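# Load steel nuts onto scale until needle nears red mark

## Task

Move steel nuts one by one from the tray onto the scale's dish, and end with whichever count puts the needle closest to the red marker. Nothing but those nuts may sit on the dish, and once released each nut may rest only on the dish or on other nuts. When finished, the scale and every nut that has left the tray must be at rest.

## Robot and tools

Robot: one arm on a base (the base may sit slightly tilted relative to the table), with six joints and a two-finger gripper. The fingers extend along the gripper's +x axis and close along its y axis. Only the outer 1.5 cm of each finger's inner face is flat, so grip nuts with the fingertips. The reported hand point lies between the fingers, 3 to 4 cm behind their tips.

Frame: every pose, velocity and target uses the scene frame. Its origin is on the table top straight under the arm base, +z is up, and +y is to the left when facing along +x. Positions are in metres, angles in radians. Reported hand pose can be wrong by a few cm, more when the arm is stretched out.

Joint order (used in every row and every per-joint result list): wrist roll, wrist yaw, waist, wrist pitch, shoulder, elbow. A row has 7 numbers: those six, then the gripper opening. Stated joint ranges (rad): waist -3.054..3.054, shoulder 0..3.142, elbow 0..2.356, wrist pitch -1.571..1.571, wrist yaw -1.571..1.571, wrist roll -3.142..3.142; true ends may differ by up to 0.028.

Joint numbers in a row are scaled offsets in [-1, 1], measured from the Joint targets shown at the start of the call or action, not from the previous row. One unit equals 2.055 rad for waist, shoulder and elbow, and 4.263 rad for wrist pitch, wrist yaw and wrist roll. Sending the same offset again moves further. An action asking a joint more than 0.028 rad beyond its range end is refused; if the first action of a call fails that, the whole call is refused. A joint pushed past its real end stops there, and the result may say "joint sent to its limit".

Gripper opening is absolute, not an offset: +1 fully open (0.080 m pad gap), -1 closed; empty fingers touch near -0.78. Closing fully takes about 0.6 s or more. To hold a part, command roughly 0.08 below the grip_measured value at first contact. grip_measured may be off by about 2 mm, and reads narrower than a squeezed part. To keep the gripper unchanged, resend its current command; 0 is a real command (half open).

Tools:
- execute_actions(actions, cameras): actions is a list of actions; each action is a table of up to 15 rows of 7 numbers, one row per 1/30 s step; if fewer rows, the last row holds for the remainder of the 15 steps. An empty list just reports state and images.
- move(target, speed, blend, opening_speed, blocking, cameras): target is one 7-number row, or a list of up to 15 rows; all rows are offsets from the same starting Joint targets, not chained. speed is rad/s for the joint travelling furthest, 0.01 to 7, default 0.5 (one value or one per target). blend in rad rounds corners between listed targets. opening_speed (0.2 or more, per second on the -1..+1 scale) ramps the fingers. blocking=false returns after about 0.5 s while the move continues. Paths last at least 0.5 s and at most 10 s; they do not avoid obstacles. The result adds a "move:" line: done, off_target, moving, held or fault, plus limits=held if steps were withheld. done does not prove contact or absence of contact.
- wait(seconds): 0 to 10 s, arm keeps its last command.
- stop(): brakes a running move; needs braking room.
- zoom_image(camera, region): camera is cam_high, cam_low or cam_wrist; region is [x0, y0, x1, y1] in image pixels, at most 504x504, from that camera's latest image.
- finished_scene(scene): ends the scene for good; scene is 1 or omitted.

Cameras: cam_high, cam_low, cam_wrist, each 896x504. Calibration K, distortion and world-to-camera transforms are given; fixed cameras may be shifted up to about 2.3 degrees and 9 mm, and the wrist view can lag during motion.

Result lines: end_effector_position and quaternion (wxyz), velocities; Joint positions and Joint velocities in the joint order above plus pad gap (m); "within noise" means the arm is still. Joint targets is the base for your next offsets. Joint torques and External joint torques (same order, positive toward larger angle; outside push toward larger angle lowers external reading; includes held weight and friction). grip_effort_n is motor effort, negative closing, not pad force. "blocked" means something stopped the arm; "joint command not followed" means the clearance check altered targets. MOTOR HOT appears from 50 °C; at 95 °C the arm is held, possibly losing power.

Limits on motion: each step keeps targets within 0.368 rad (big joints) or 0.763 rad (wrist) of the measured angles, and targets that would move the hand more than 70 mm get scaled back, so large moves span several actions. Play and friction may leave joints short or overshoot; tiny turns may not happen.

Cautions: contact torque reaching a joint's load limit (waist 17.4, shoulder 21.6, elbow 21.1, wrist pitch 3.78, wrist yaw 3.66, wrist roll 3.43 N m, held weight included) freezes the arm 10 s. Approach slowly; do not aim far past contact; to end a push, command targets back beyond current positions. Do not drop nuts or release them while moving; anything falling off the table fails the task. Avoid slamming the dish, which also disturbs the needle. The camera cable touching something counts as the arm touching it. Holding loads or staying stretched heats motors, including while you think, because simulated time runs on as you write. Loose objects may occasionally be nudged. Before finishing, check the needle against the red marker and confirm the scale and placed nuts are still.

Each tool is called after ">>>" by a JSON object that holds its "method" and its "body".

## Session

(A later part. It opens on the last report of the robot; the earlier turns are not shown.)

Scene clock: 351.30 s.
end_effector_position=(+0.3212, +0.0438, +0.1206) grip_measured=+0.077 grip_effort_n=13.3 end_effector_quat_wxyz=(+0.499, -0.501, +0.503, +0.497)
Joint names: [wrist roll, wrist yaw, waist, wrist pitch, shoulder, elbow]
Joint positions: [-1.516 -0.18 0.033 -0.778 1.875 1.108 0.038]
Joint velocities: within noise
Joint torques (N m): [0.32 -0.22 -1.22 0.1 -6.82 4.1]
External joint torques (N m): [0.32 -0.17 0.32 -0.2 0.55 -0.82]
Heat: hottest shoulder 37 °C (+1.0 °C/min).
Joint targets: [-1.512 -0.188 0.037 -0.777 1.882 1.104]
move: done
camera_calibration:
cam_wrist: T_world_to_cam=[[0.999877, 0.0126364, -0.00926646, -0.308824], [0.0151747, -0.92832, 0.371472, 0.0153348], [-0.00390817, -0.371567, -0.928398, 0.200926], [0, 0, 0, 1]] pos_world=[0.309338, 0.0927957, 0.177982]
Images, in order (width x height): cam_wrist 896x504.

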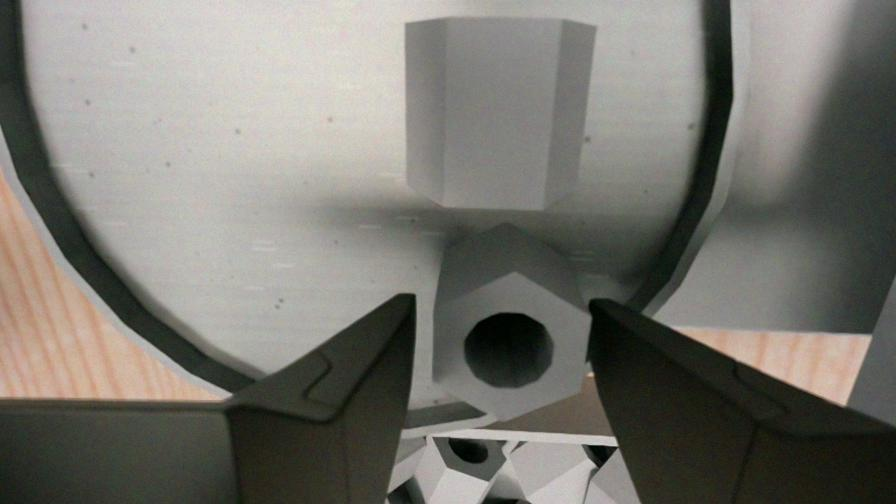

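>>> {"method": "move", "body": {"target": [[-0.0059, 0, -0.0073, -0.01445, -0.0206, 0.0216, 0.08], [-0.0108, 0, -0.0172, -0.0466, -0.0482, 0.0589, 0.08], [-0.1038, 0, -0.2060, -0.0930, -0.0111, 0.1467, 0.08]], "speed": [0.08, 0.4, 0.8], "blend": [0.01, 0.06, 0]}}

>>> {"method": "zoom_image", "body": {"camera": "cam_high", "region": [440, 270, 640, 430]}}

Scene clock: 355.97 s.
end_effector_position=(+0.3161, -0.0757, +0.2212) grip_measured=+0.078 grip_effort_n=12.8 end_effector_quat_wxyz=(+0.501, -0.498, +0.503, +0.498)
Joint names: [wrist roll, wrist yaw, waist, wrist pitch, shoulder, elbow]
Joint positions: [-1.939 -0.18 -0.387 -1.173 1.847 1.396 0.038]
Joint velocities: within noise
Joint torques (N m): [-0.39 -0.19 -1.49 0.07 -6.22 6.13]
External joint torques (N m): [-0.39 -0.14 0.03 -0.2 1.13 0.49]
Heat: hottest shoulder 37 °C (+1.0 °C/min).
Joint targets: [-1.954 -0.188 -0.387 -1.173 1.859 1.406]
move: done
camera_calibration:
cam_wrist: T_world_to_cam=[[0.999908, 0.00821122, -0.0107629, -0.301367], [0.0115794, -0.930637, 0.36576, -0.130674], [-0.00701303, -0.365851, -0.930647, 0.251878], [0, 0, 0, 1]] pos_world=[0.304619, -0.0269856, 0.278962]

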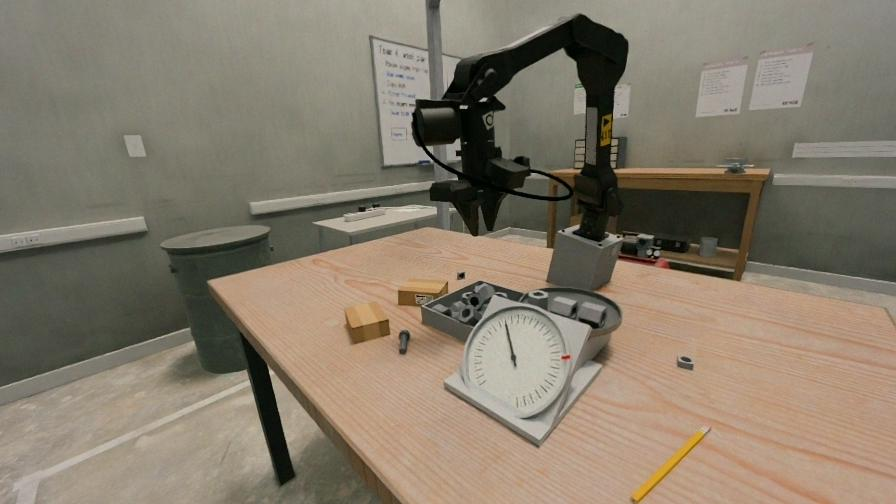

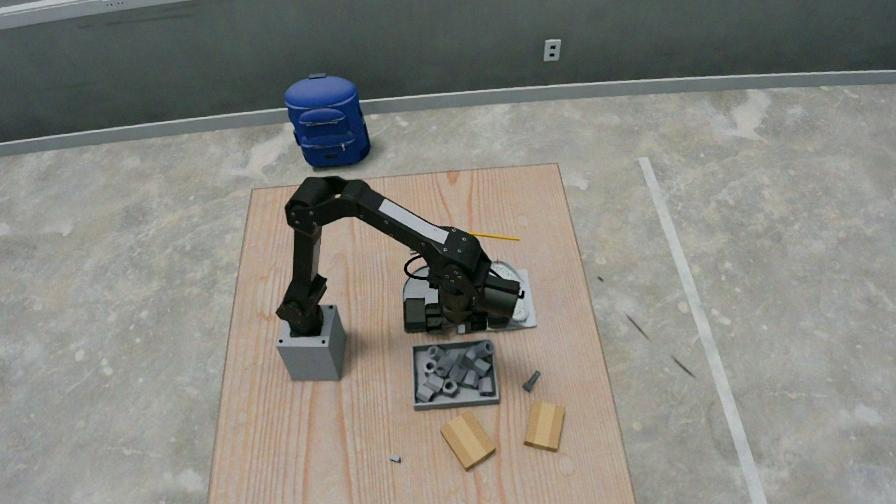

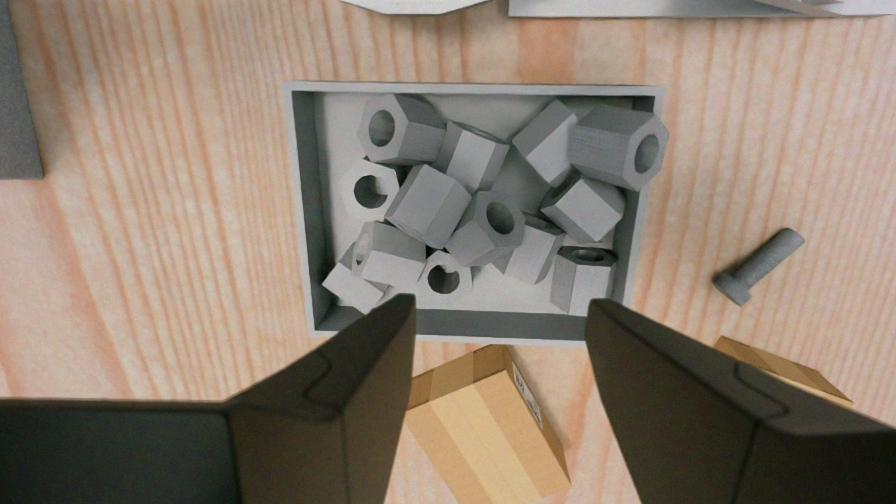

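Scaled by 2.520.

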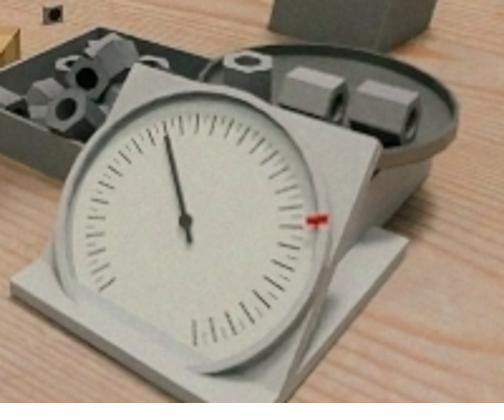

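>>> {"method": "zoom_image", "body": {"camera": "cam_wrist", "region": [280, 60, 500, 350]}}

>>> {"method": "zoom_image", "body": {"camera": "cam_wrist", "region": [460, 60, 680, 350]}}

Scaled by 1.738.

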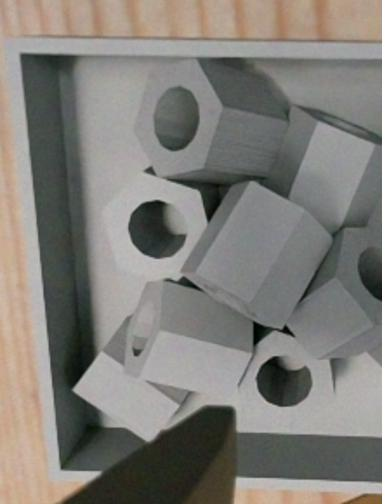

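Scaled by 1.738.

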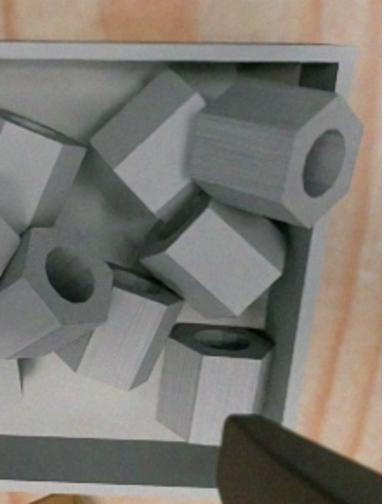

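>>> {"method": "zoom_image", "body": {"camera": "cam_wrist", "region": [330, 80, 490, 220]}}

>>> {"method": "zoom_image", "body": {"camera": "cam_wrist", "region": [320, 190, 480, 330]}}

Scaled by 3.150.

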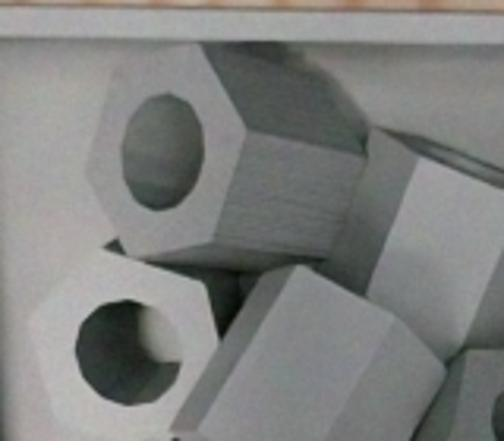

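Scaled by 3.150.

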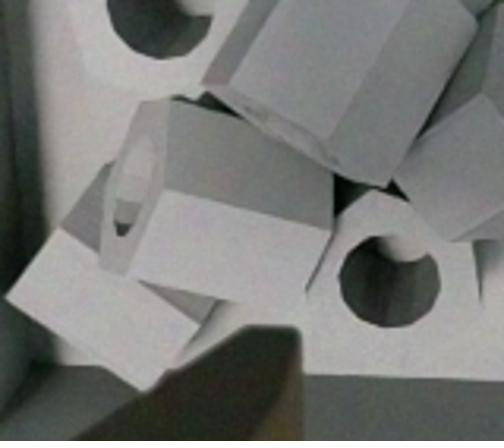

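>>> {"method": "move", "body": {"target": [0.1581, 0, -0.0217, 0.0684, 0.0376, -0.1116, 0.08], "speed": 0.7, "cameras": ["cam_wrist", "cam_high"]}}

Scene clock: 379.97 s.
end_effector_position=(+0.3057, -0.1000, +0.1507) grip_measured=+0.078 grip_effort_n=12.3 end_effector_quat_wxyz=(+0.643, -0.299, +0.640, +0.296)
Joint names: [wrist roll, wrist yaw, waist, wrist pitch, shoulder, elbow]
Joint positions: [-1.284 -0.18 -0.428 -0.888 1.926 1.188 0.038]
Joint velocities: within noise
Joint torques (N m): [0.33 -0.2 -1.83 0.62 -6.46 3.64]
External joint torques (N m): [0.33 -0.15 -0.27 0.29 1.03 -1.65]
Heat: hottest shoulder 37 °C (+1.0 °C/min).
Joint targets: [-1.280 -0.188 -0.431 -0.882 1.936 1.177]
move: done
camera_calibration:
cam_wrist: T_world_to_cam=[[0.772906, -0.634507, -0.00402025, -0.28738], [-0.59019, -0.72122, 0.362654, 0.0778819], [-0.233006, -0.277925, -0.931915, 0.255333], [0, 0, 0, 1]] pos_world=[0.327577, -0.0552112, 0.208549]
Images, in order (width x height): cam_high 896x504, cam_wrist 896x504.

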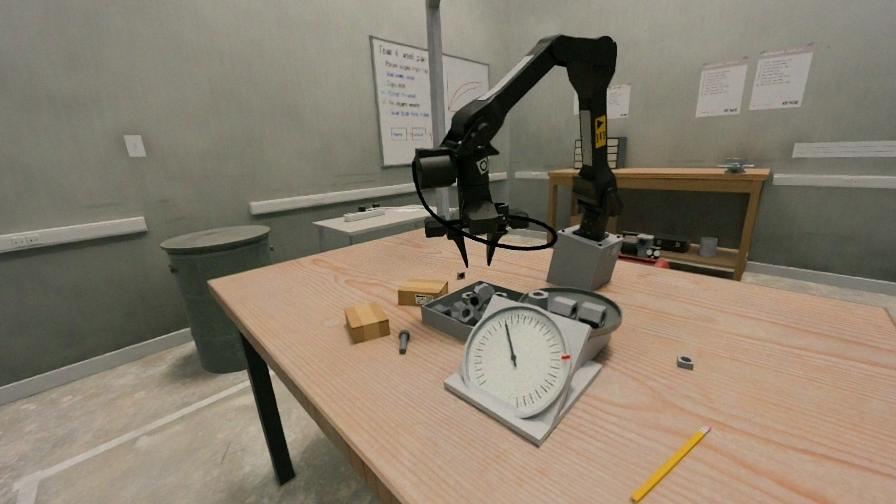

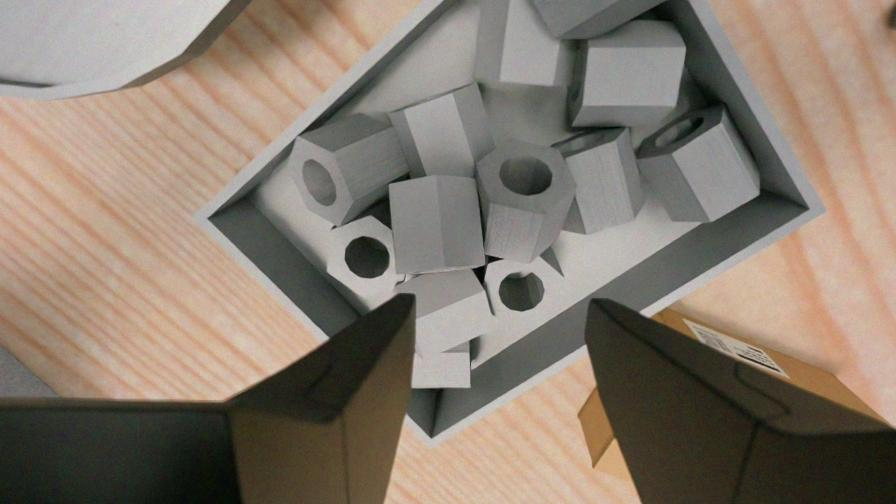

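>>> {"method": "zoom_image", "body": {"camera": "cam_wrist", "region": [380, 110, 660, 330]}}

>>> {"method": "zoom_image", "body": {"camera": "cam_wrist", "region": [270, 70, 530, 400]}}

Scaled by 1.800.

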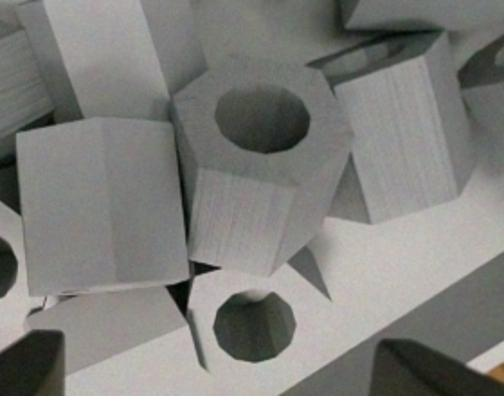

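Scaled by 1.527.

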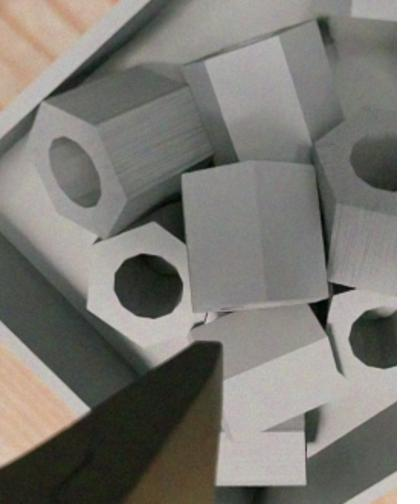

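>>> {"method": "move", "body": {"target": [-0.1717, 0, -0.0053, 0.0068, 0.1799, 0.1735, 0.05], "speed": 0.7, "cameras": ["cam_wrist"]}}

>>> {"method": "zoom_image", "body": {"camera": "cam_wrist", "region": [380, 130, 700, 370]}}

Scene clock: 402.57 s.
end_effector_position=(+0.3756, -0.1456, +0.1017) grip_measured=+0.052 grip_effort_n=-14.7 end_effector_quat_wxyz=(+0.501, -0.502, +0.499, +0.497)
Joint names: [wrist roll, wrist yaw, waist, wrist pitch, shoulder, elbow]
Joint positions: [-1.998 -0.18 -0.439 -0.859 2.291 1.524 0.037]
Joint velocities: within noise
Joint torques (N m): [-0.39 -0.2 -2.19 0.49 -8.41 5.58]
External joint torques (N m): [-0.39 -0.15 -0.25 0.2 1.49 0.38]
Heat: hottest shoulder 37 °C (+0.0 °C/min).
Joint targets: [-2.012 -0.188 -0.442 -0.853 2.306 1.533]
move: done
camera_calibration:
cam_wrist: T_world_to_cam=[[0.99988, 0.0153685, -0.00208736, -0.361301], [0.0150638, -0.930266, 0.366575, -0.154078], [0.00369192, -0.366563, -0.930386, 0.111283], [0, 0, 0, 1]] pos_world=[0.363168, -0.096989, 0.159263]
Images, in order (width x height): cam_wrist 896x504.

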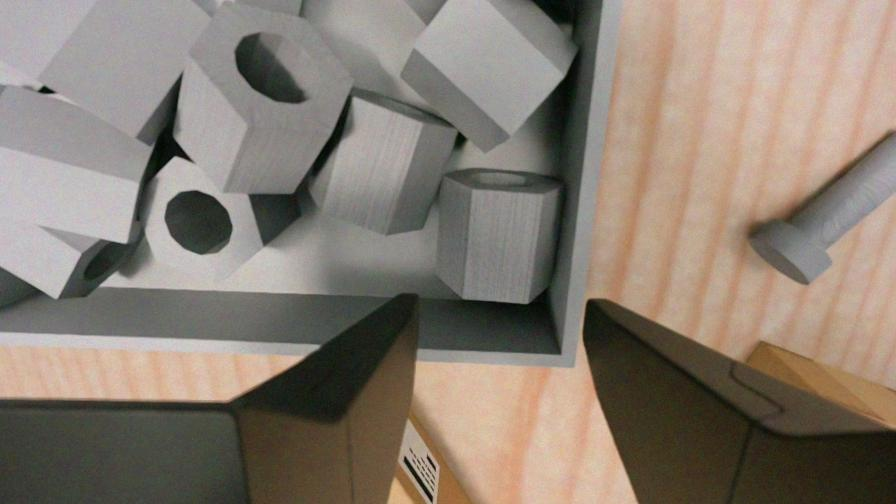

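Scaled by 1.575.

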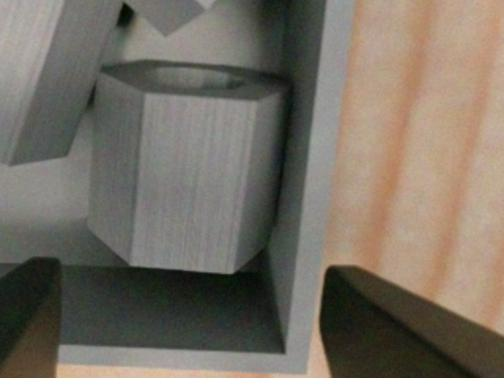

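>>> {"method": "execute_actions", "body": {"actions": [], "cameras": ["cam_high"]}}

>>> {"method": "zoom_image", "body": {"camera": "cam_high", "region": [360, 180, 560, 340]}}

Scene clock: 406.87 s.
end_effector_position=(+0.3756, -0.1456, +0.1017) grip_measured=+0.052 grip_effort_n=-14.2 end_effector_quat_wxyz=(+0.501, -0.502, +0.499, +0.497)
Joint names: [wrist roll, wrist yaw, waist, wrist pitch, shoulder, elbow]
Joint positions: [-1.998 -0.18 -0.439 -0.859 2.291 1.524 0.037]
Joint velocities: within noise
Joint torques (N m): [-0.4 -0.2 -2.18 0.49 -8.42 5.56]
External joint torques (N m): [-0.4 -0.15 -0.24 0.2 1.47 0.37]
Heat: hottest shoulder 37 °C (+0.0 °C/min).
Joint targets: [-2.012 -0.188 -0.442 -0.853 2.306 1.533]
Tool commands: gripper/opening=+0.05
Images, in order (width x height): cam_high 896x504.

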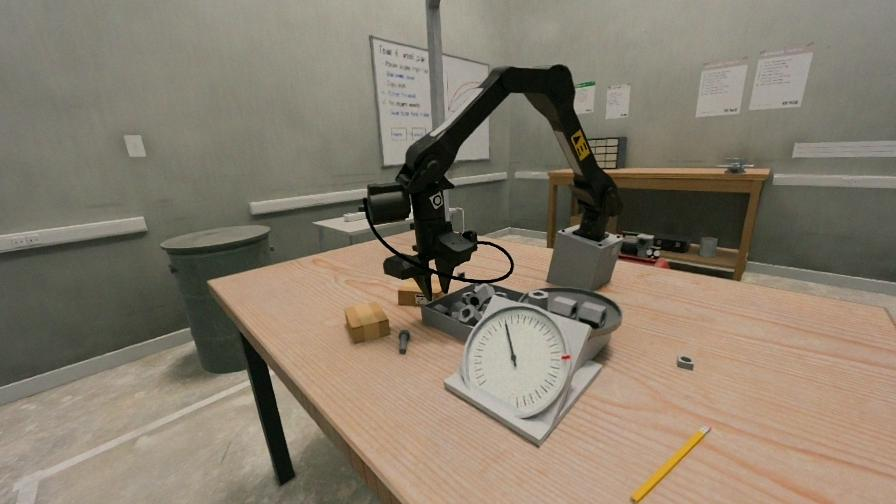

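Scaled by 2.520.

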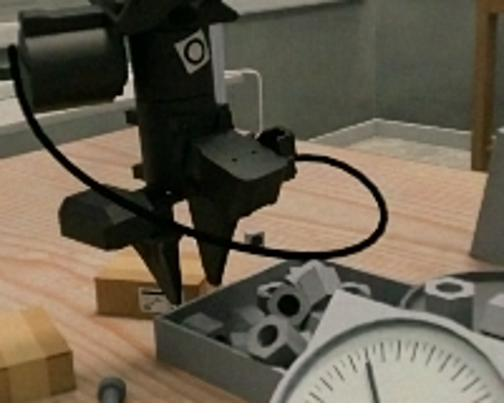

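>>> {"method": "execute_actions", "body": {"actions": [], "cameras": ["cam_wrist"]}}

>>> {"method": "zoom_image", "body": {"camera": "cam_wrist", "region": [270, 60, 490, 260]}}

Scene clock: 410.43 s.
end_effector_position=(+0.3759, -0.1457, +0.1017) grip_measured=+0.052 grip_effort_n=-14.2 end_effector_quat_wxyz=(+0.502, -0.503, +0.499, +0.497)
Joint names: [wrist roll, wrist yaw, waist, wrist pitch, shoulder, elbow]
Joint positions: [-1.998 -0.18 -0.439 -0.857 2.291 1.524 0.037]
Joint velocities: within noise
Joint torques (N m): [-0.4 -0.19 -2.19 0.5 -8.41 5.56]
External joint torques (N m): [-0.4 -0.15 -0.23 0.21 1.52 0.36]
Heat: hottest shoulder 37 °C (+0.0 °C/min).
Joint targets: [-2.012 -0.188 -0.442 -0.853 2.306 1.533]
Tool commands: gripper/opening=+0.05
camera_calibration:
cam_wrist: T_world_to_cam=[[0.999877, 0.0156929, -0.000719457, -0.36169], [0.0148613, -0.930064, 0.367096, -0.154166], [0.00509165, -0.367061, -0.930183, 0.110657], [0, 0, 0, 1]] pos_world=[0.363373, -0.0970906, 0.159264]
Images, in order (width x height): cam_wrist 896x504.

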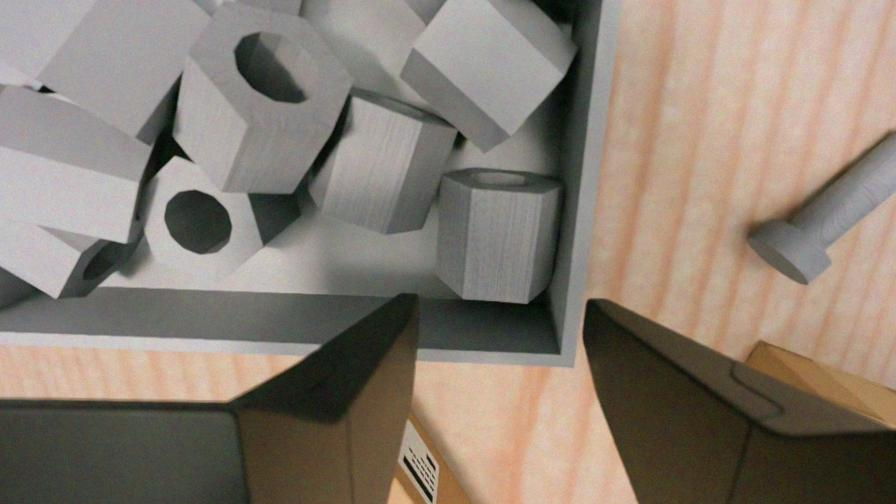

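Scaled by 2.291.

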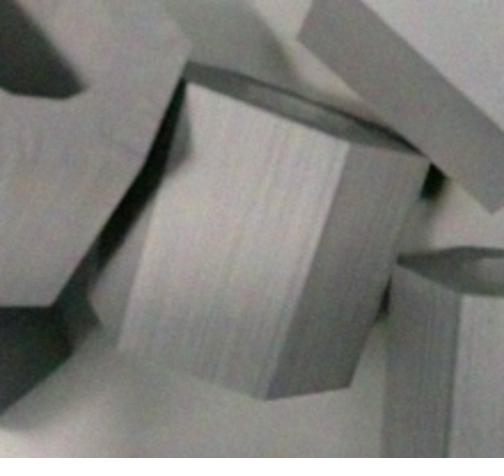

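>>> {"method": "move", "body": {"target": [[0.0732, 0, 0.002, -0.0016, -0.1246, -0.1134, 0.05], [0.1410, 0, 0.0039, 0.0251, -0.1848, -0.2352, 0.05]], "speed": 0.6, "blend": [0.08, 0], "cameras": ["cam_wrist", "cam_high"]}}

>>> {"method": "zoom_image", "body": {"camera": "cam_wrist", "region": [340, 120, 640, 360]}}

Scene clock: 424.37 s.
end_effector_position=(+0.2893, -0.1021, +0.1207) grip_measured=+0.052 grip_effort_n=-14.2 end_effector_quat_wxyz=(+0.624, -0.337, +0.621, +0.334)
Joint names: [wrist roll, wrist yaw, waist, wrist pitch, shoulder, elbow]
Joint positions: [-1.416 -0.18 -0.438 -0.751 1.935 1.06 0.037]
Joint velocities: within noise
Joint torques (N m): [0.29 -0.2 -1.1 0.61 -8.5 3.32]
External joint torques (N m): [0.29 -0.15 0.36 0.26 -1.21 -1.7]
Heat: hottest shoulder 37 °C (+0.0 °C/min).
Joint targets: [-1.411 -0.188 -0.434 -0.746 1.926 1.050]
move: done
camera_calibration:
cam_wrist: T_world_to_cam=[[0.844379, -0.535739, -0.00295181, -0.286815], [-0.498374, -0.787486, 0.362613, 0.0442982], [-0.196591, -0.304712, -0.931935, 0.209734], [0, 0, 0, 1]] pos_world=[0.30549, -0.0548653, 0.178549]
Images, in order (width x height): cam_high 896x504, cam_wrist 896x504.

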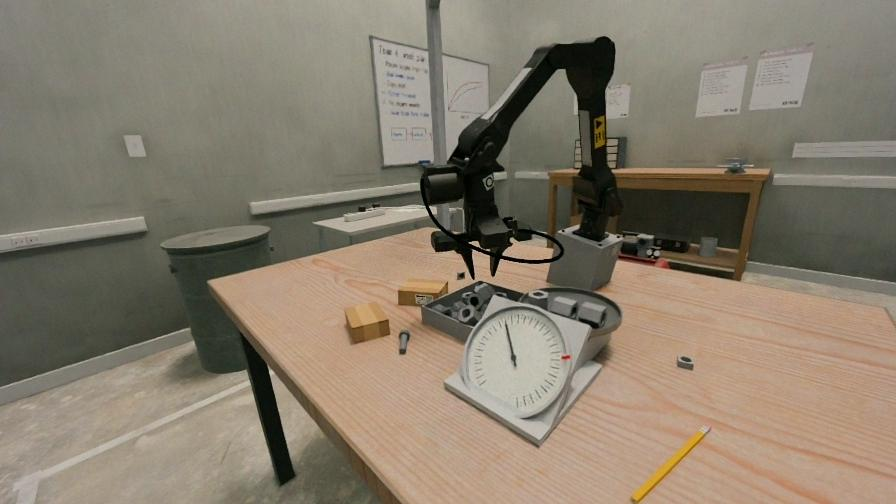

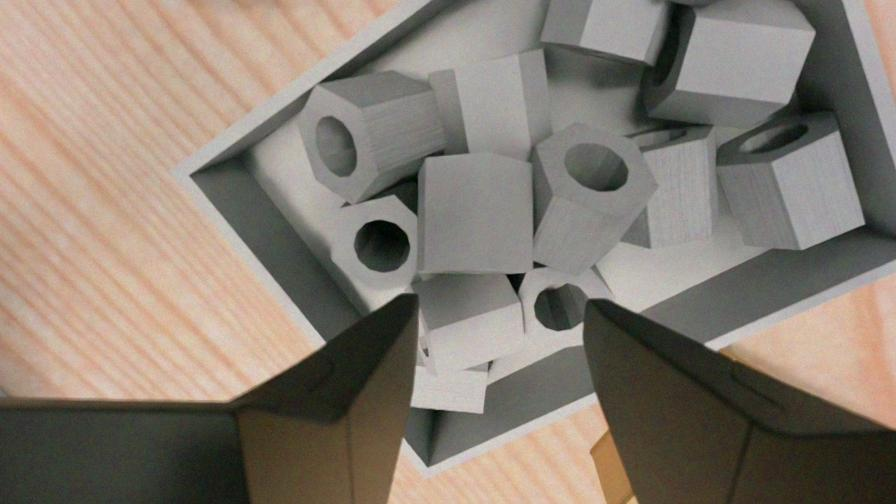

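Scaled by 1.680.

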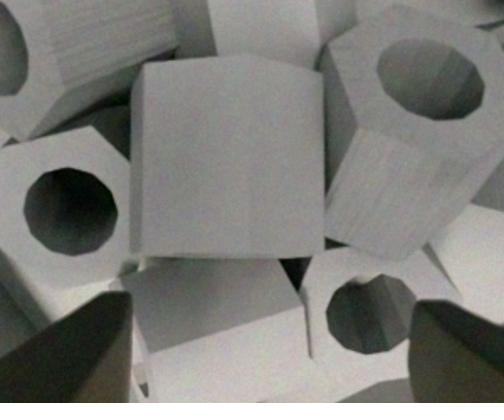

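>>> {"method": "zoom_image", "body": {"camera": "cam_wrist", "region": [500, 100, 700, 300]}}

Scaled by 2.520.

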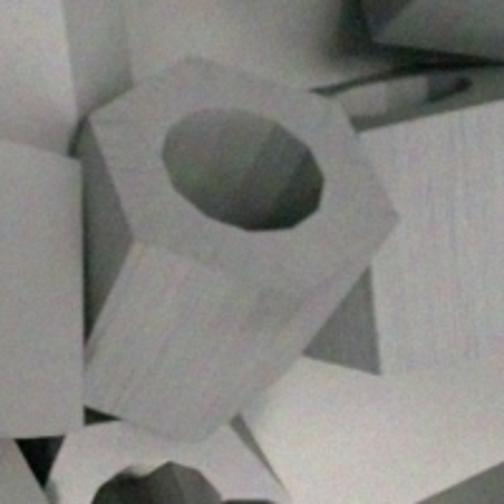

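>>> {"method": "zoom_image", "body": {"camera": "cam_wrist", "region": [280, 60, 500, 320]}}

Scaled by 1.938.

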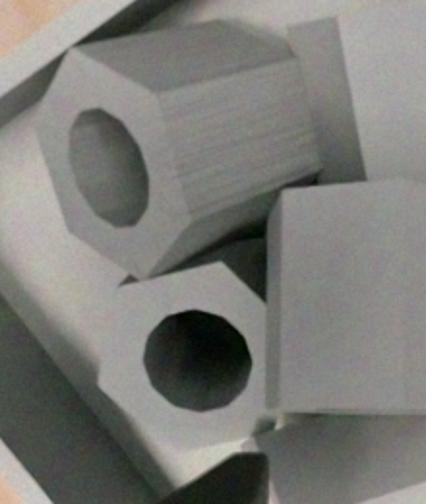

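>>> {"method": "move", "body": {"target": [0.0047, 0, 0.0105, 0.0197, 0.0253, -0.0236, 0.05], "speed": 0.2, "cameras": ["cam_wrist"]}}

>>> {"method": "zoom_image", "body": {"camera": "cam_wrist", "region": [360, 140, 640, 380]}}

Scene clock: 448.37 s.
end_effector_position=(+0.2868, -0.0977, +0.1005) grip_measured=+0.052 grip_effort_n=-14.7 end_effector_quat_wxyz=(+0.623, -0.338, +0.621, +0.335)
Joint names: [wrist roll, wrist yaw, waist, wrist pitch, shoulder, elbow]
Joint positions: [-1.396 -0.18 -0.416 -0.669 1.967 1.011 0.037]
Joint velocities: within noise
Joint torques (N m): [0.33 -0.2 -1.15 0.63 -6.09 3.24]
External joint torques (N m): [0.33 -0.15 0.33 0.32 1.1 -1.4]
Heat: hottest shoulder 40 °C (+3.0 °C/min).
Joint targets: [-1.391 -0.188 -0.413 -0.662 1.978 1.002]
move: done
camera_calibration:
cam_wrist: T_world_to_cam=[[0.84531, -0.534255, -0.00474041, -0.282501], [-0.496153, -0.788255, 0.363987, 0.053042], [-0.198199, -0.30533, -0.931392, 0.192078], [0, 0, 0, 1]] pos_world=[0.303188, -0.0504696, 0.158254]
Images, in order (width x height): cam_wrist 896x504.

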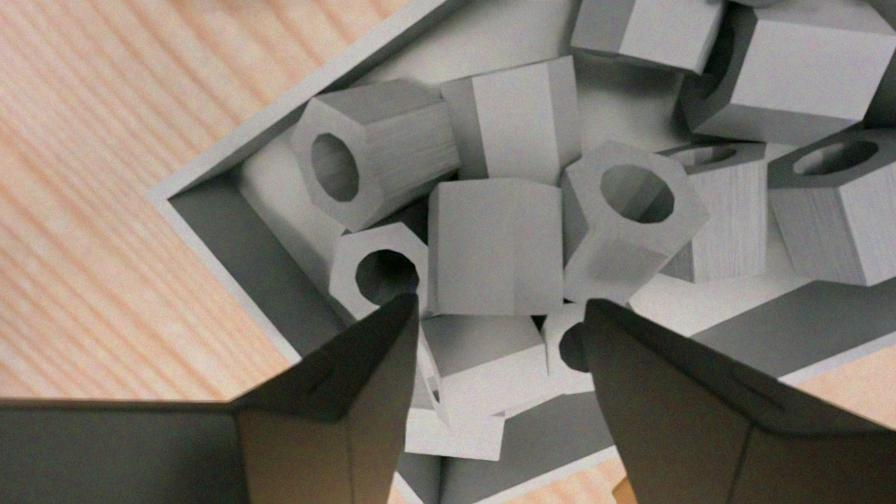

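Scaled by 1.800.

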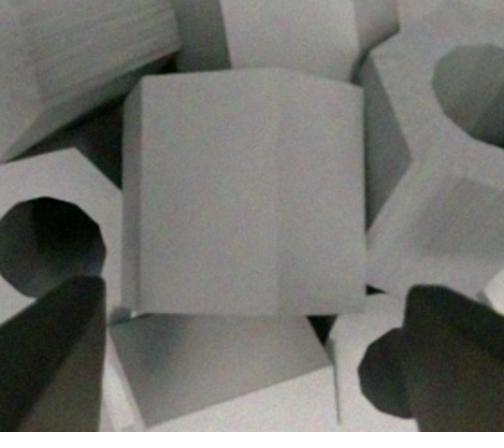

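>>> {"method": "move", "body": {"target": [0.0018, 0, 0.0037, 0.0112, 0.0149, -0.0085, 0.05], "speed": 0.06, "cameras": ["cam_wrist"]}}

Scene clock: 451.40 s.
end_effector_position=(+0.2866, -0.0975, +0.0883) grip_measured=+0.052 grip_effort_n=-14.7 end_effector_quat_wxyz=(+0.623, -0.337, +0.622, +0.335)
Joint names: [wrist roll, wrist yaw, waist, wrist pitch, shoulder, elbow]
Joint positions: [-1.389 -0.18 -0.409 -0.621 1.997 0.994 0.037]
Joint velocities: within noise
Joint torques (N m): [0.33 -0.2 -1.1 0.59 -6.05 3.1]
External joint torques (N m): [0.33 -0.15 0.39 0.27 1.2 -1.39]
Heat: hottest shoulder 40 °C (+3.0 °C/min).
Joint targets: [-1.383 -0.188 -0.405 -0.614 2.009 0.984]
move: done
camera_calibration:
cam_wrist: T_world_to_cam=[[0.845266, -0.534315, -0.00571038, -0.282128], [-0.49579, -0.788218, 0.364562, 0.0573466], [-0.199292, -0.305321, -0.931162, 0.181036], [0, 0, 0, 1]] pos_world=[0.302984, -0.0502694, 0.146056]
Images, in order (width x height): cam_wrist 896x504.

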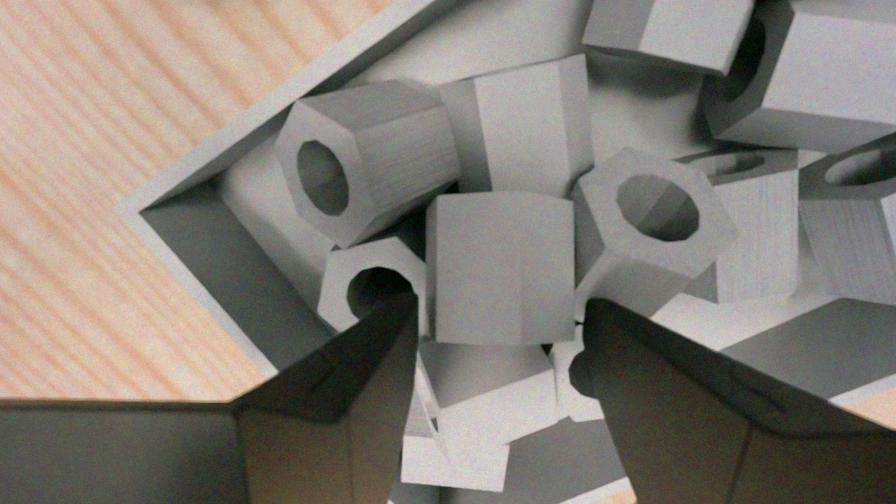

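>>> {"method": "zoom_image", "body": {"camera": "cam_wrist", "region": [390, 220, 630, 370]}}

Scaled by 2.100.

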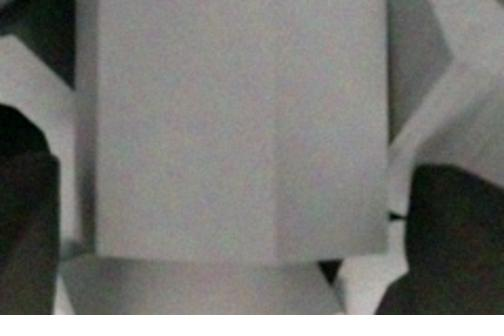

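>>> {"method": "move", "body": {"target": [0, 0, 0, 0, 0, 0, -0.2], "opening_speed": 0.3, "cameras": ["cam_wrist"]}}

Scene clock: 453.40 s.
end_effector_position=(+0.2866, -0.0975, +0.0882) grip_measured=-0.147 grip_effort_n=-83.5 end_effector_quat_wxyz=(+0.623, -0.337, +0.622, +0.334)
Joint names: [wrist roll, wrist yaw, waist, wrist pitch, shoulder, elbow]
Joint positions: [-1.387 -0.18 -0.409 -0.62 1.997 0.993 0.028]
Joint velocities: within noise
Joint torques (N m): [0.32 -0.2 -1.1 0.61 -6.05 3.17]
External joint torques (N m): [0.32 -0.15 0.38 0.29 1.19 -1.32]
Heat: hottest shoulder 39 °C (+2.0 °C/min).
Joint targets: [-1.383 -0.188 -0.405 -0.614 2.009 0.984]
move: done
camera_calibration:
cam_wrist: T_world_to_cam=[[0.8445, -0.535533, -0.00496813, -0.282148], [-0.49717, -0.787386, 0.364479, 0.0579056], [-0.199102, -0.305332, -0.931198, 0.18091], [0, 0, 0, 1]] pos_world=[0.303082, -0.0502676, 0.145956]
Images, in order (width x height): cam_wrist 896x504.

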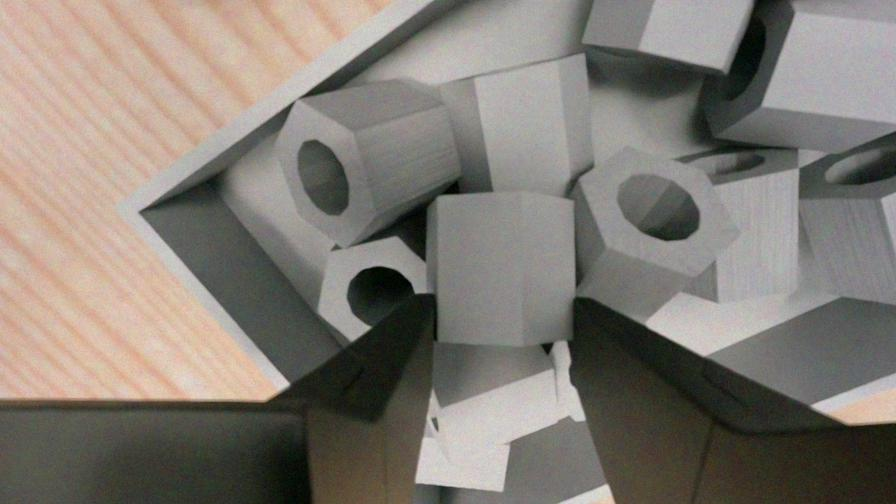

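>>> {"method": "move", "body": {"target": [-0.0074, 0, -0.0120, -0.0328, -0.0477, 0.0341, -0.2], "speed": 0.12, "cameras": ["cam_wrist"]}}

Scene clock: 455.63 s.
end_effector_position=(+0.2860, -0.0965, +0.1202) grip_measured=-0.147 grip_effort_n=-83.5 end_effector_quat_wxyz=(+0.623, -0.334, +0.623, +0.335)
Joint names: [wrist roll, wrist yaw, waist, wrist pitch, shoulder, elbow]
Joint positions: [-1.401 -0.18 -0.426 -0.753 1.923 1.044 0.028]
Joint velocities: within noise
Joint torques (N m): [-0.39 -0.2 -1.8 0.08 -8.66 5.48]
External joint torques (N m): [-0.39 -0.15 -0.37 -0.22 -1.54 0.59]
Heat: hottest shoulder 39 °C (+2.0 °C/min).
Joint targets: [-1.415 -0.188 -0.430 -0.754 1.911 1.054]
move: done
camera_calibration:
cam_wrist: T_world_to_cam=[[0.842213, -0.539046, -0.0102985, -0.279895], [-0.498852, -0.786376, 0.364362, 0.0473539], [-0.204506, -0.301733, -0.9312, 0.212729], [0, 0, 0, 1]] pos_world=[0.302858, -0.0494508, 0.177957]
Images, in order (width x height): cam_wrist 896x504.

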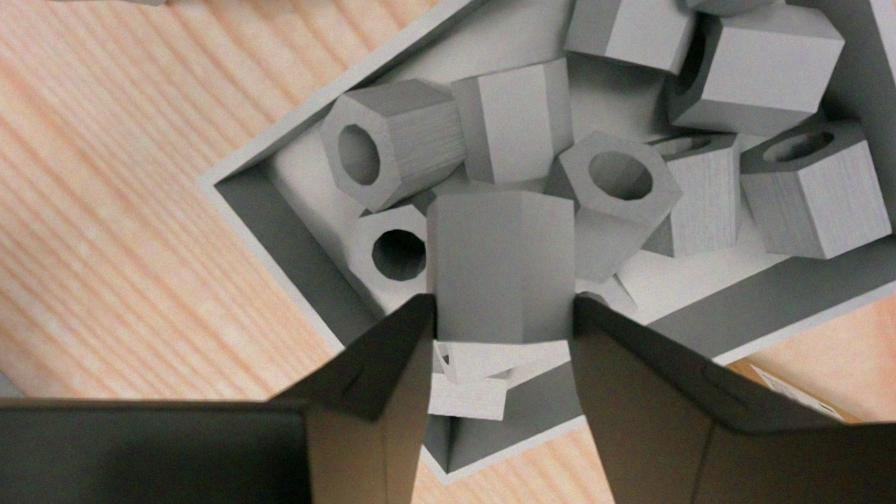

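>>> {"method": "move", "body": {"target": [[-0.0049, 0, -0.0092, -0.0375, -0.0388, 0.0355, -0.2], [-0.0096, 0, 0.2620, -0.0391, -0.1791, -0.0608, -0.2]], "speed": [0.3, 0.6], "blend": [0.03, 0], "cameras": ["cam_wrist", "cam_high"]}}

Scene clock: 465.73 s.
end_effector_position=(+0.2531, +0.0676, +0.1645) grip_measured=-0.147 grip_effort_n=-83.5 end_effector_quat_wxyz=(+0.498, -0.499, +0.504, +0.499)
Joint names: [wrist roll, wrist yaw, waist, wrist pitch, shoulder, elbow]
Joint positions: [-1.442 -0.18 0.106 -0.922 1.554 0.938 0.028]
Joint velocities: within noise
Joint torques (N m): [-0.39 -0.2 -0.87 0.17 -6.85 3.9]
External joint torques (N m): [-0.39 -0.15 0.24 -0.13 -1.36 -1.44]
Heat: hottest shoulder 39 °C (+2.0 °C/min).
Joint targets: [-1.456 -0.188 0.109 -0.920 1.543 0.929]
move: done
camera_calibration:
cam_wrist: T_world_to_cam=[[0.999817, 0.011558, -0.0152647, -0.239629], [0.0163847, -0.928974, 0.369782, 0.0221458], [-0.00990653, -0.369964, -0.928993, 0.251804], [0, 0, 0, 1]] pos_world=[0.241717, 0.116501, 0.222077]
Images, in order (width x height): cam_high 896x504, cam_wrist 896x504.

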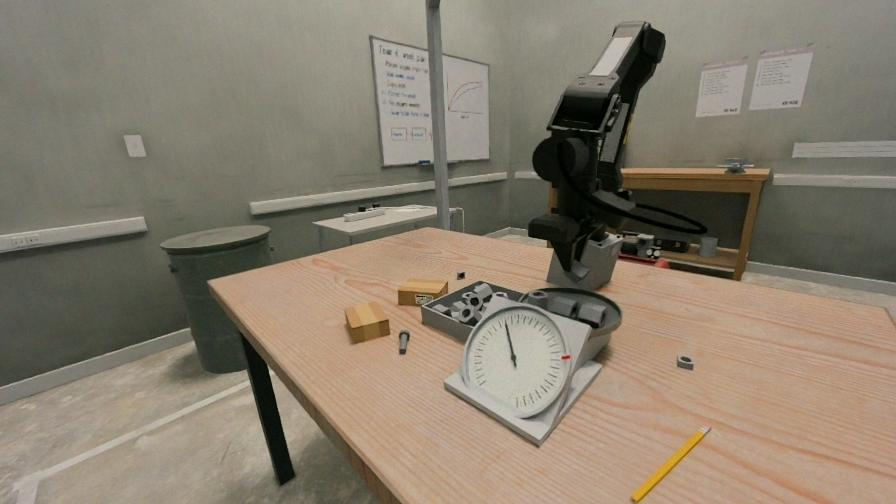

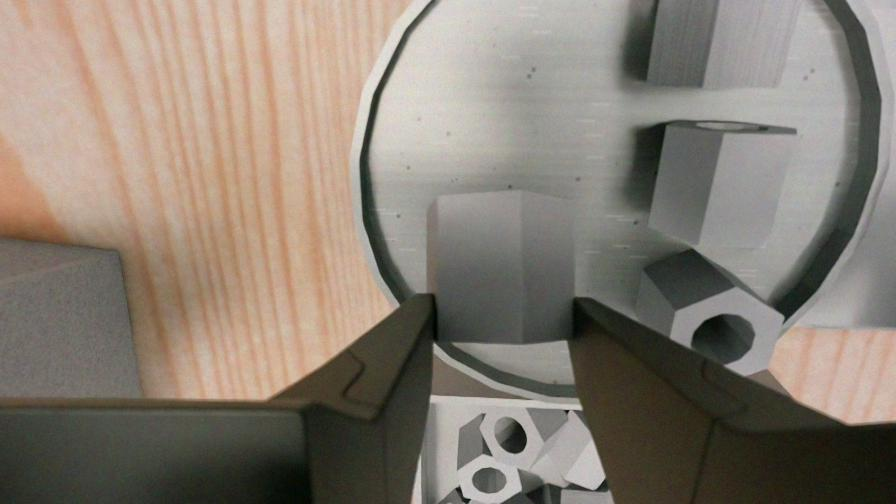

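>>> {"method": "move", "body": {"target": [0.0099, 0, 0.0113, 0.0373, 0.0393, -0.0394, -0.2], "speed": 0.3, "cameras": ["cam_wrist"]}}

Scene clock: 469.13 s.
end_effector_position=(+0.2539, +0.0675, +0.1310) grip_measured=-0.147 grip_effort_n=-83.5 end_effector_quat_wxyz=(+0.500, -0.500, +0.503, +0.498)
Joint names: [wrist roll, wrist yaw, waist, wrist pitch, shoulder, elbow]
Joint positions: [-1.418 -0.18 0.129 -0.768 1.616 0.857 0.028]
Joint velocities: within noise
Joint torques (N m): [0.32 -0.2 -0.83 0.62 -4.87 3.58]
External joint torques (N m): [0.32 -0.15 0.32 0.32 0.77 -1.35]
Heat: hottest shoulder 39 °C (+2.0 °C/min).
Joint targets: [-1.414 -0.188 0.132 -0.761 1.623 0.848]
move: done
camera_calibration:
cam_wrist: T_world_to_cam=[[0.999882, 0.0112051, -0.0104762, -0.241528], [0.0142773, -0.929535, 0.368457, 0.0351343], [-0.00560943, -0.368563, -0.929586, 0.219611], [0, 0, 0, 1]] pos_world=[0.24223, 0.116305, 0.188671]
Images, in order (width x height): cam_wrist 896x504.

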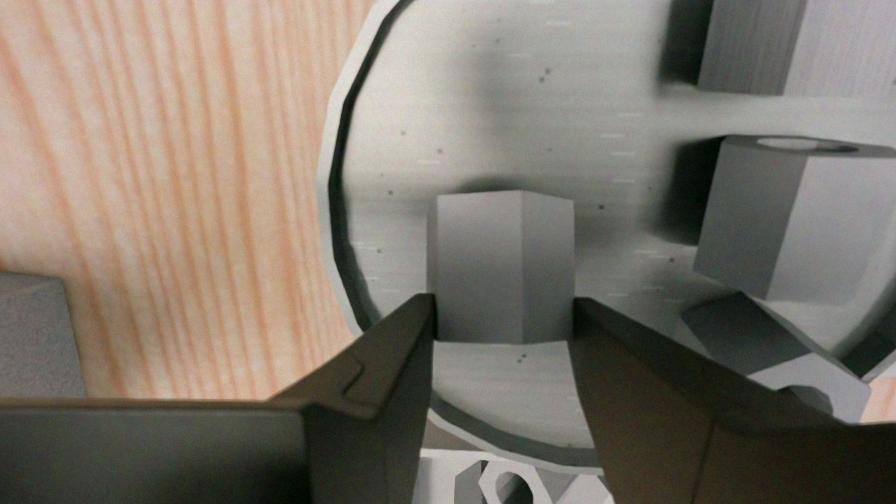

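>>> {"method": "move", "body": {"target": [0.0016, 0, 0.0038, 0.0113, 0.0124, -0.0105, -0.13], "speed": 0.06, "opening_speed": 0.3, "cameras": ["cam_wrist"]}}

Scene clock: 470.80 s.
end_effector_position=(+0.2541, +0.0661, +0.1240) grip_measured=-0.124 grip_effort_n=-36.5 end_effector_quat_wxyz=(+0.499, -0.502, +0.501, +0.498)
Joint names: [wrist roll, wrist yaw, waist, wrist pitch, shoulder, elbow]
Joint positions: [-1.421 -0.177 0.13 -0.733 1.63 0.839 0.029]
Joint velocities: within noise
Joint torques (N m): [0.38 -0.32 -0.24 1.69 -3.56 3.19]
External joint torques (N m): [0.38 -0.28 0.91 1.4 2.03 -1.59]
Heat: hottest shoulder 39 °C (+2.0 °C/min).
Joint targets: [-1.407 -0.188 0.140 -0.713 1.649 0.827]
move: done
camera_calibration:
cam_wrist: T_world_to_cam=[[0.99984, 0.0163725, -0.00719026, -0.242497], [0.0178716, -0.92851, 0.370878, 0.0351823], [-0.000604043, -0.370947, -0.928654, 0.211242], [0, 0, 0, 1]] pos_world=[0.241957, 0.114997, 0.181379]
Images, in order (width x height): cam_wrist 896x504.

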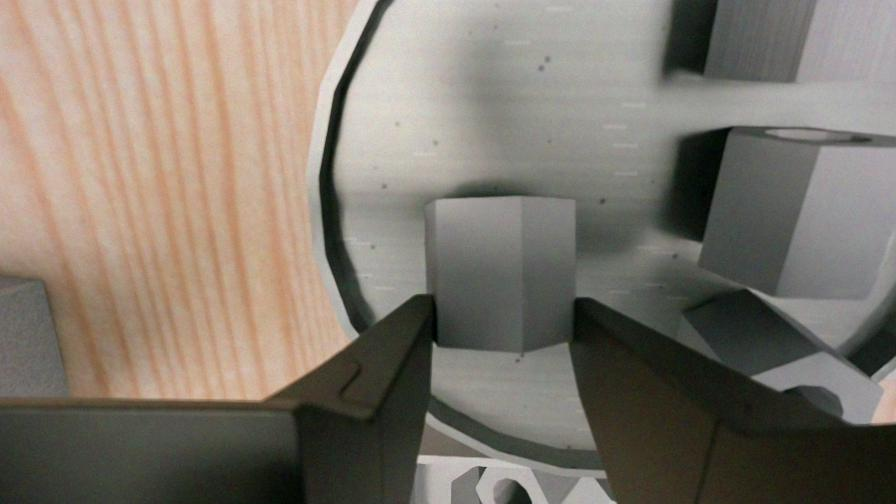

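>>> {"method": "move", "body": {"target": [0.0008, 0, 0.0020, 0.0060, 0.0066, -0.0057, -0.115], "speed": 0.05, "opening_speed": 0.3, "cameras": ["cam_wrist"]}}

Scene clock: 472.63 s.
end_effector_position=(+0.2558, +0.0664, +0.1179) grip_measured=-0.112 grip_effort_n=-19.3 end_effector_quat_wxyz=(+0.501, -0.503, +0.501, +0.494)
Joint names: [wrist roll, wrist yaw, waist, wrist pitch, shoulder, elbow]
Joint positions: [-1.409 -0.174 0.136 -0.699 1.646 0.828 0.03]
Joint velocities: within noise
Joint torques (N m): [0.35 -0.42 -0.46 1.09 -3.86 2.86]
External joint torques (N m): [0.35 -0.36 0.67 0.78 1.83 -1.89]
Heat: hottest shoulder 38 °C (+1.0 °C/min).
Joint targets: [-1.403 -0.188 0.144 -0.688 1.662 0.815]
move: done
camera_calibration:
cam_wrist: T_world_to_cam=[[0.999935, 0.0113613, -0.00058991, -0.244752], [0.0107631, -0.927934, 0.372589, 0.0392767], [0.00368571, -0.372571, -0.927996, 0.204701], [0, 0, 0, 1]] pos_world=[0.243559, 0.115493, 0.175184]
Images, in order (width x height): cam_wrist 896x504.

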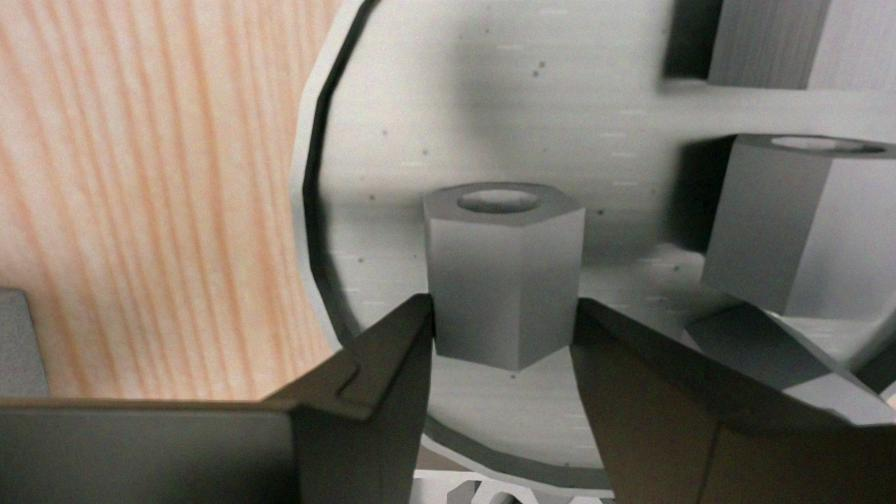

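>>> {"method": "move", "body": {"target": [0, 0, 0, -0.0026, -0.0028, 0.0024, 0.25], "speed": 0.05, "opening_speed": 0.25, "cameras": ["cam_wrist"]}}

Scene clock: 475.70 s.
end_effector_position=(+0.2551, +0.0674, +0.1169) grip_measured=+0.247 grip_effort_n=13.3 end_effector_quat_wxyz=(+0.500, -0.502, +0.502, +0.496)
Joint names: [wrist roll, wrist yaw, waist, wrist pitch, shoulder, elbow]
Joint positions: [-1.407 -0.175 0.14 -0.699 1.649 0.828 0.046]
Joint velocities: within noise
Joint torques (N m): [0.32 -0.36 -0.8 0.13 -4.92 3.49]
External joint torques (N m): [0.32 -0.31 0.35 -0.19 0.79 -1.28]
Heat: hottest shoulder 38 °C (+1.0 °C/min).
Joint targets: [-1.403 -0.188 0.144 -0.699 1.657 0.820]
move: done
camera_calibration:
cam_wrist: T_world_to_cam=[[0.999904, 0.0130199, -0.00479075, -0.24361], [0.0138678, -0.928313, 0.37154, 0.03993], [0.000390092, -0.371571, -0.928404, 0.204958], [0, 0, 0, 1]] pos_world=[0.242953, 0.116396, 0.174281]
Images, in order (width x height): cam_wrist 896x504.

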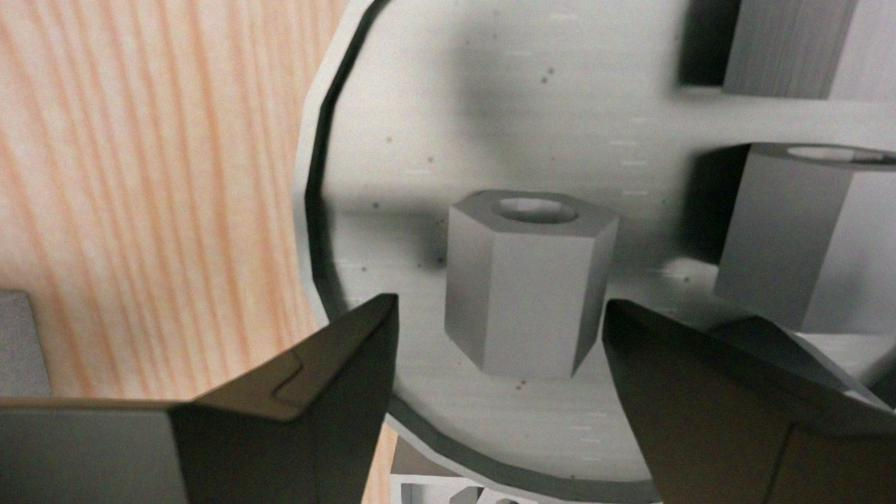

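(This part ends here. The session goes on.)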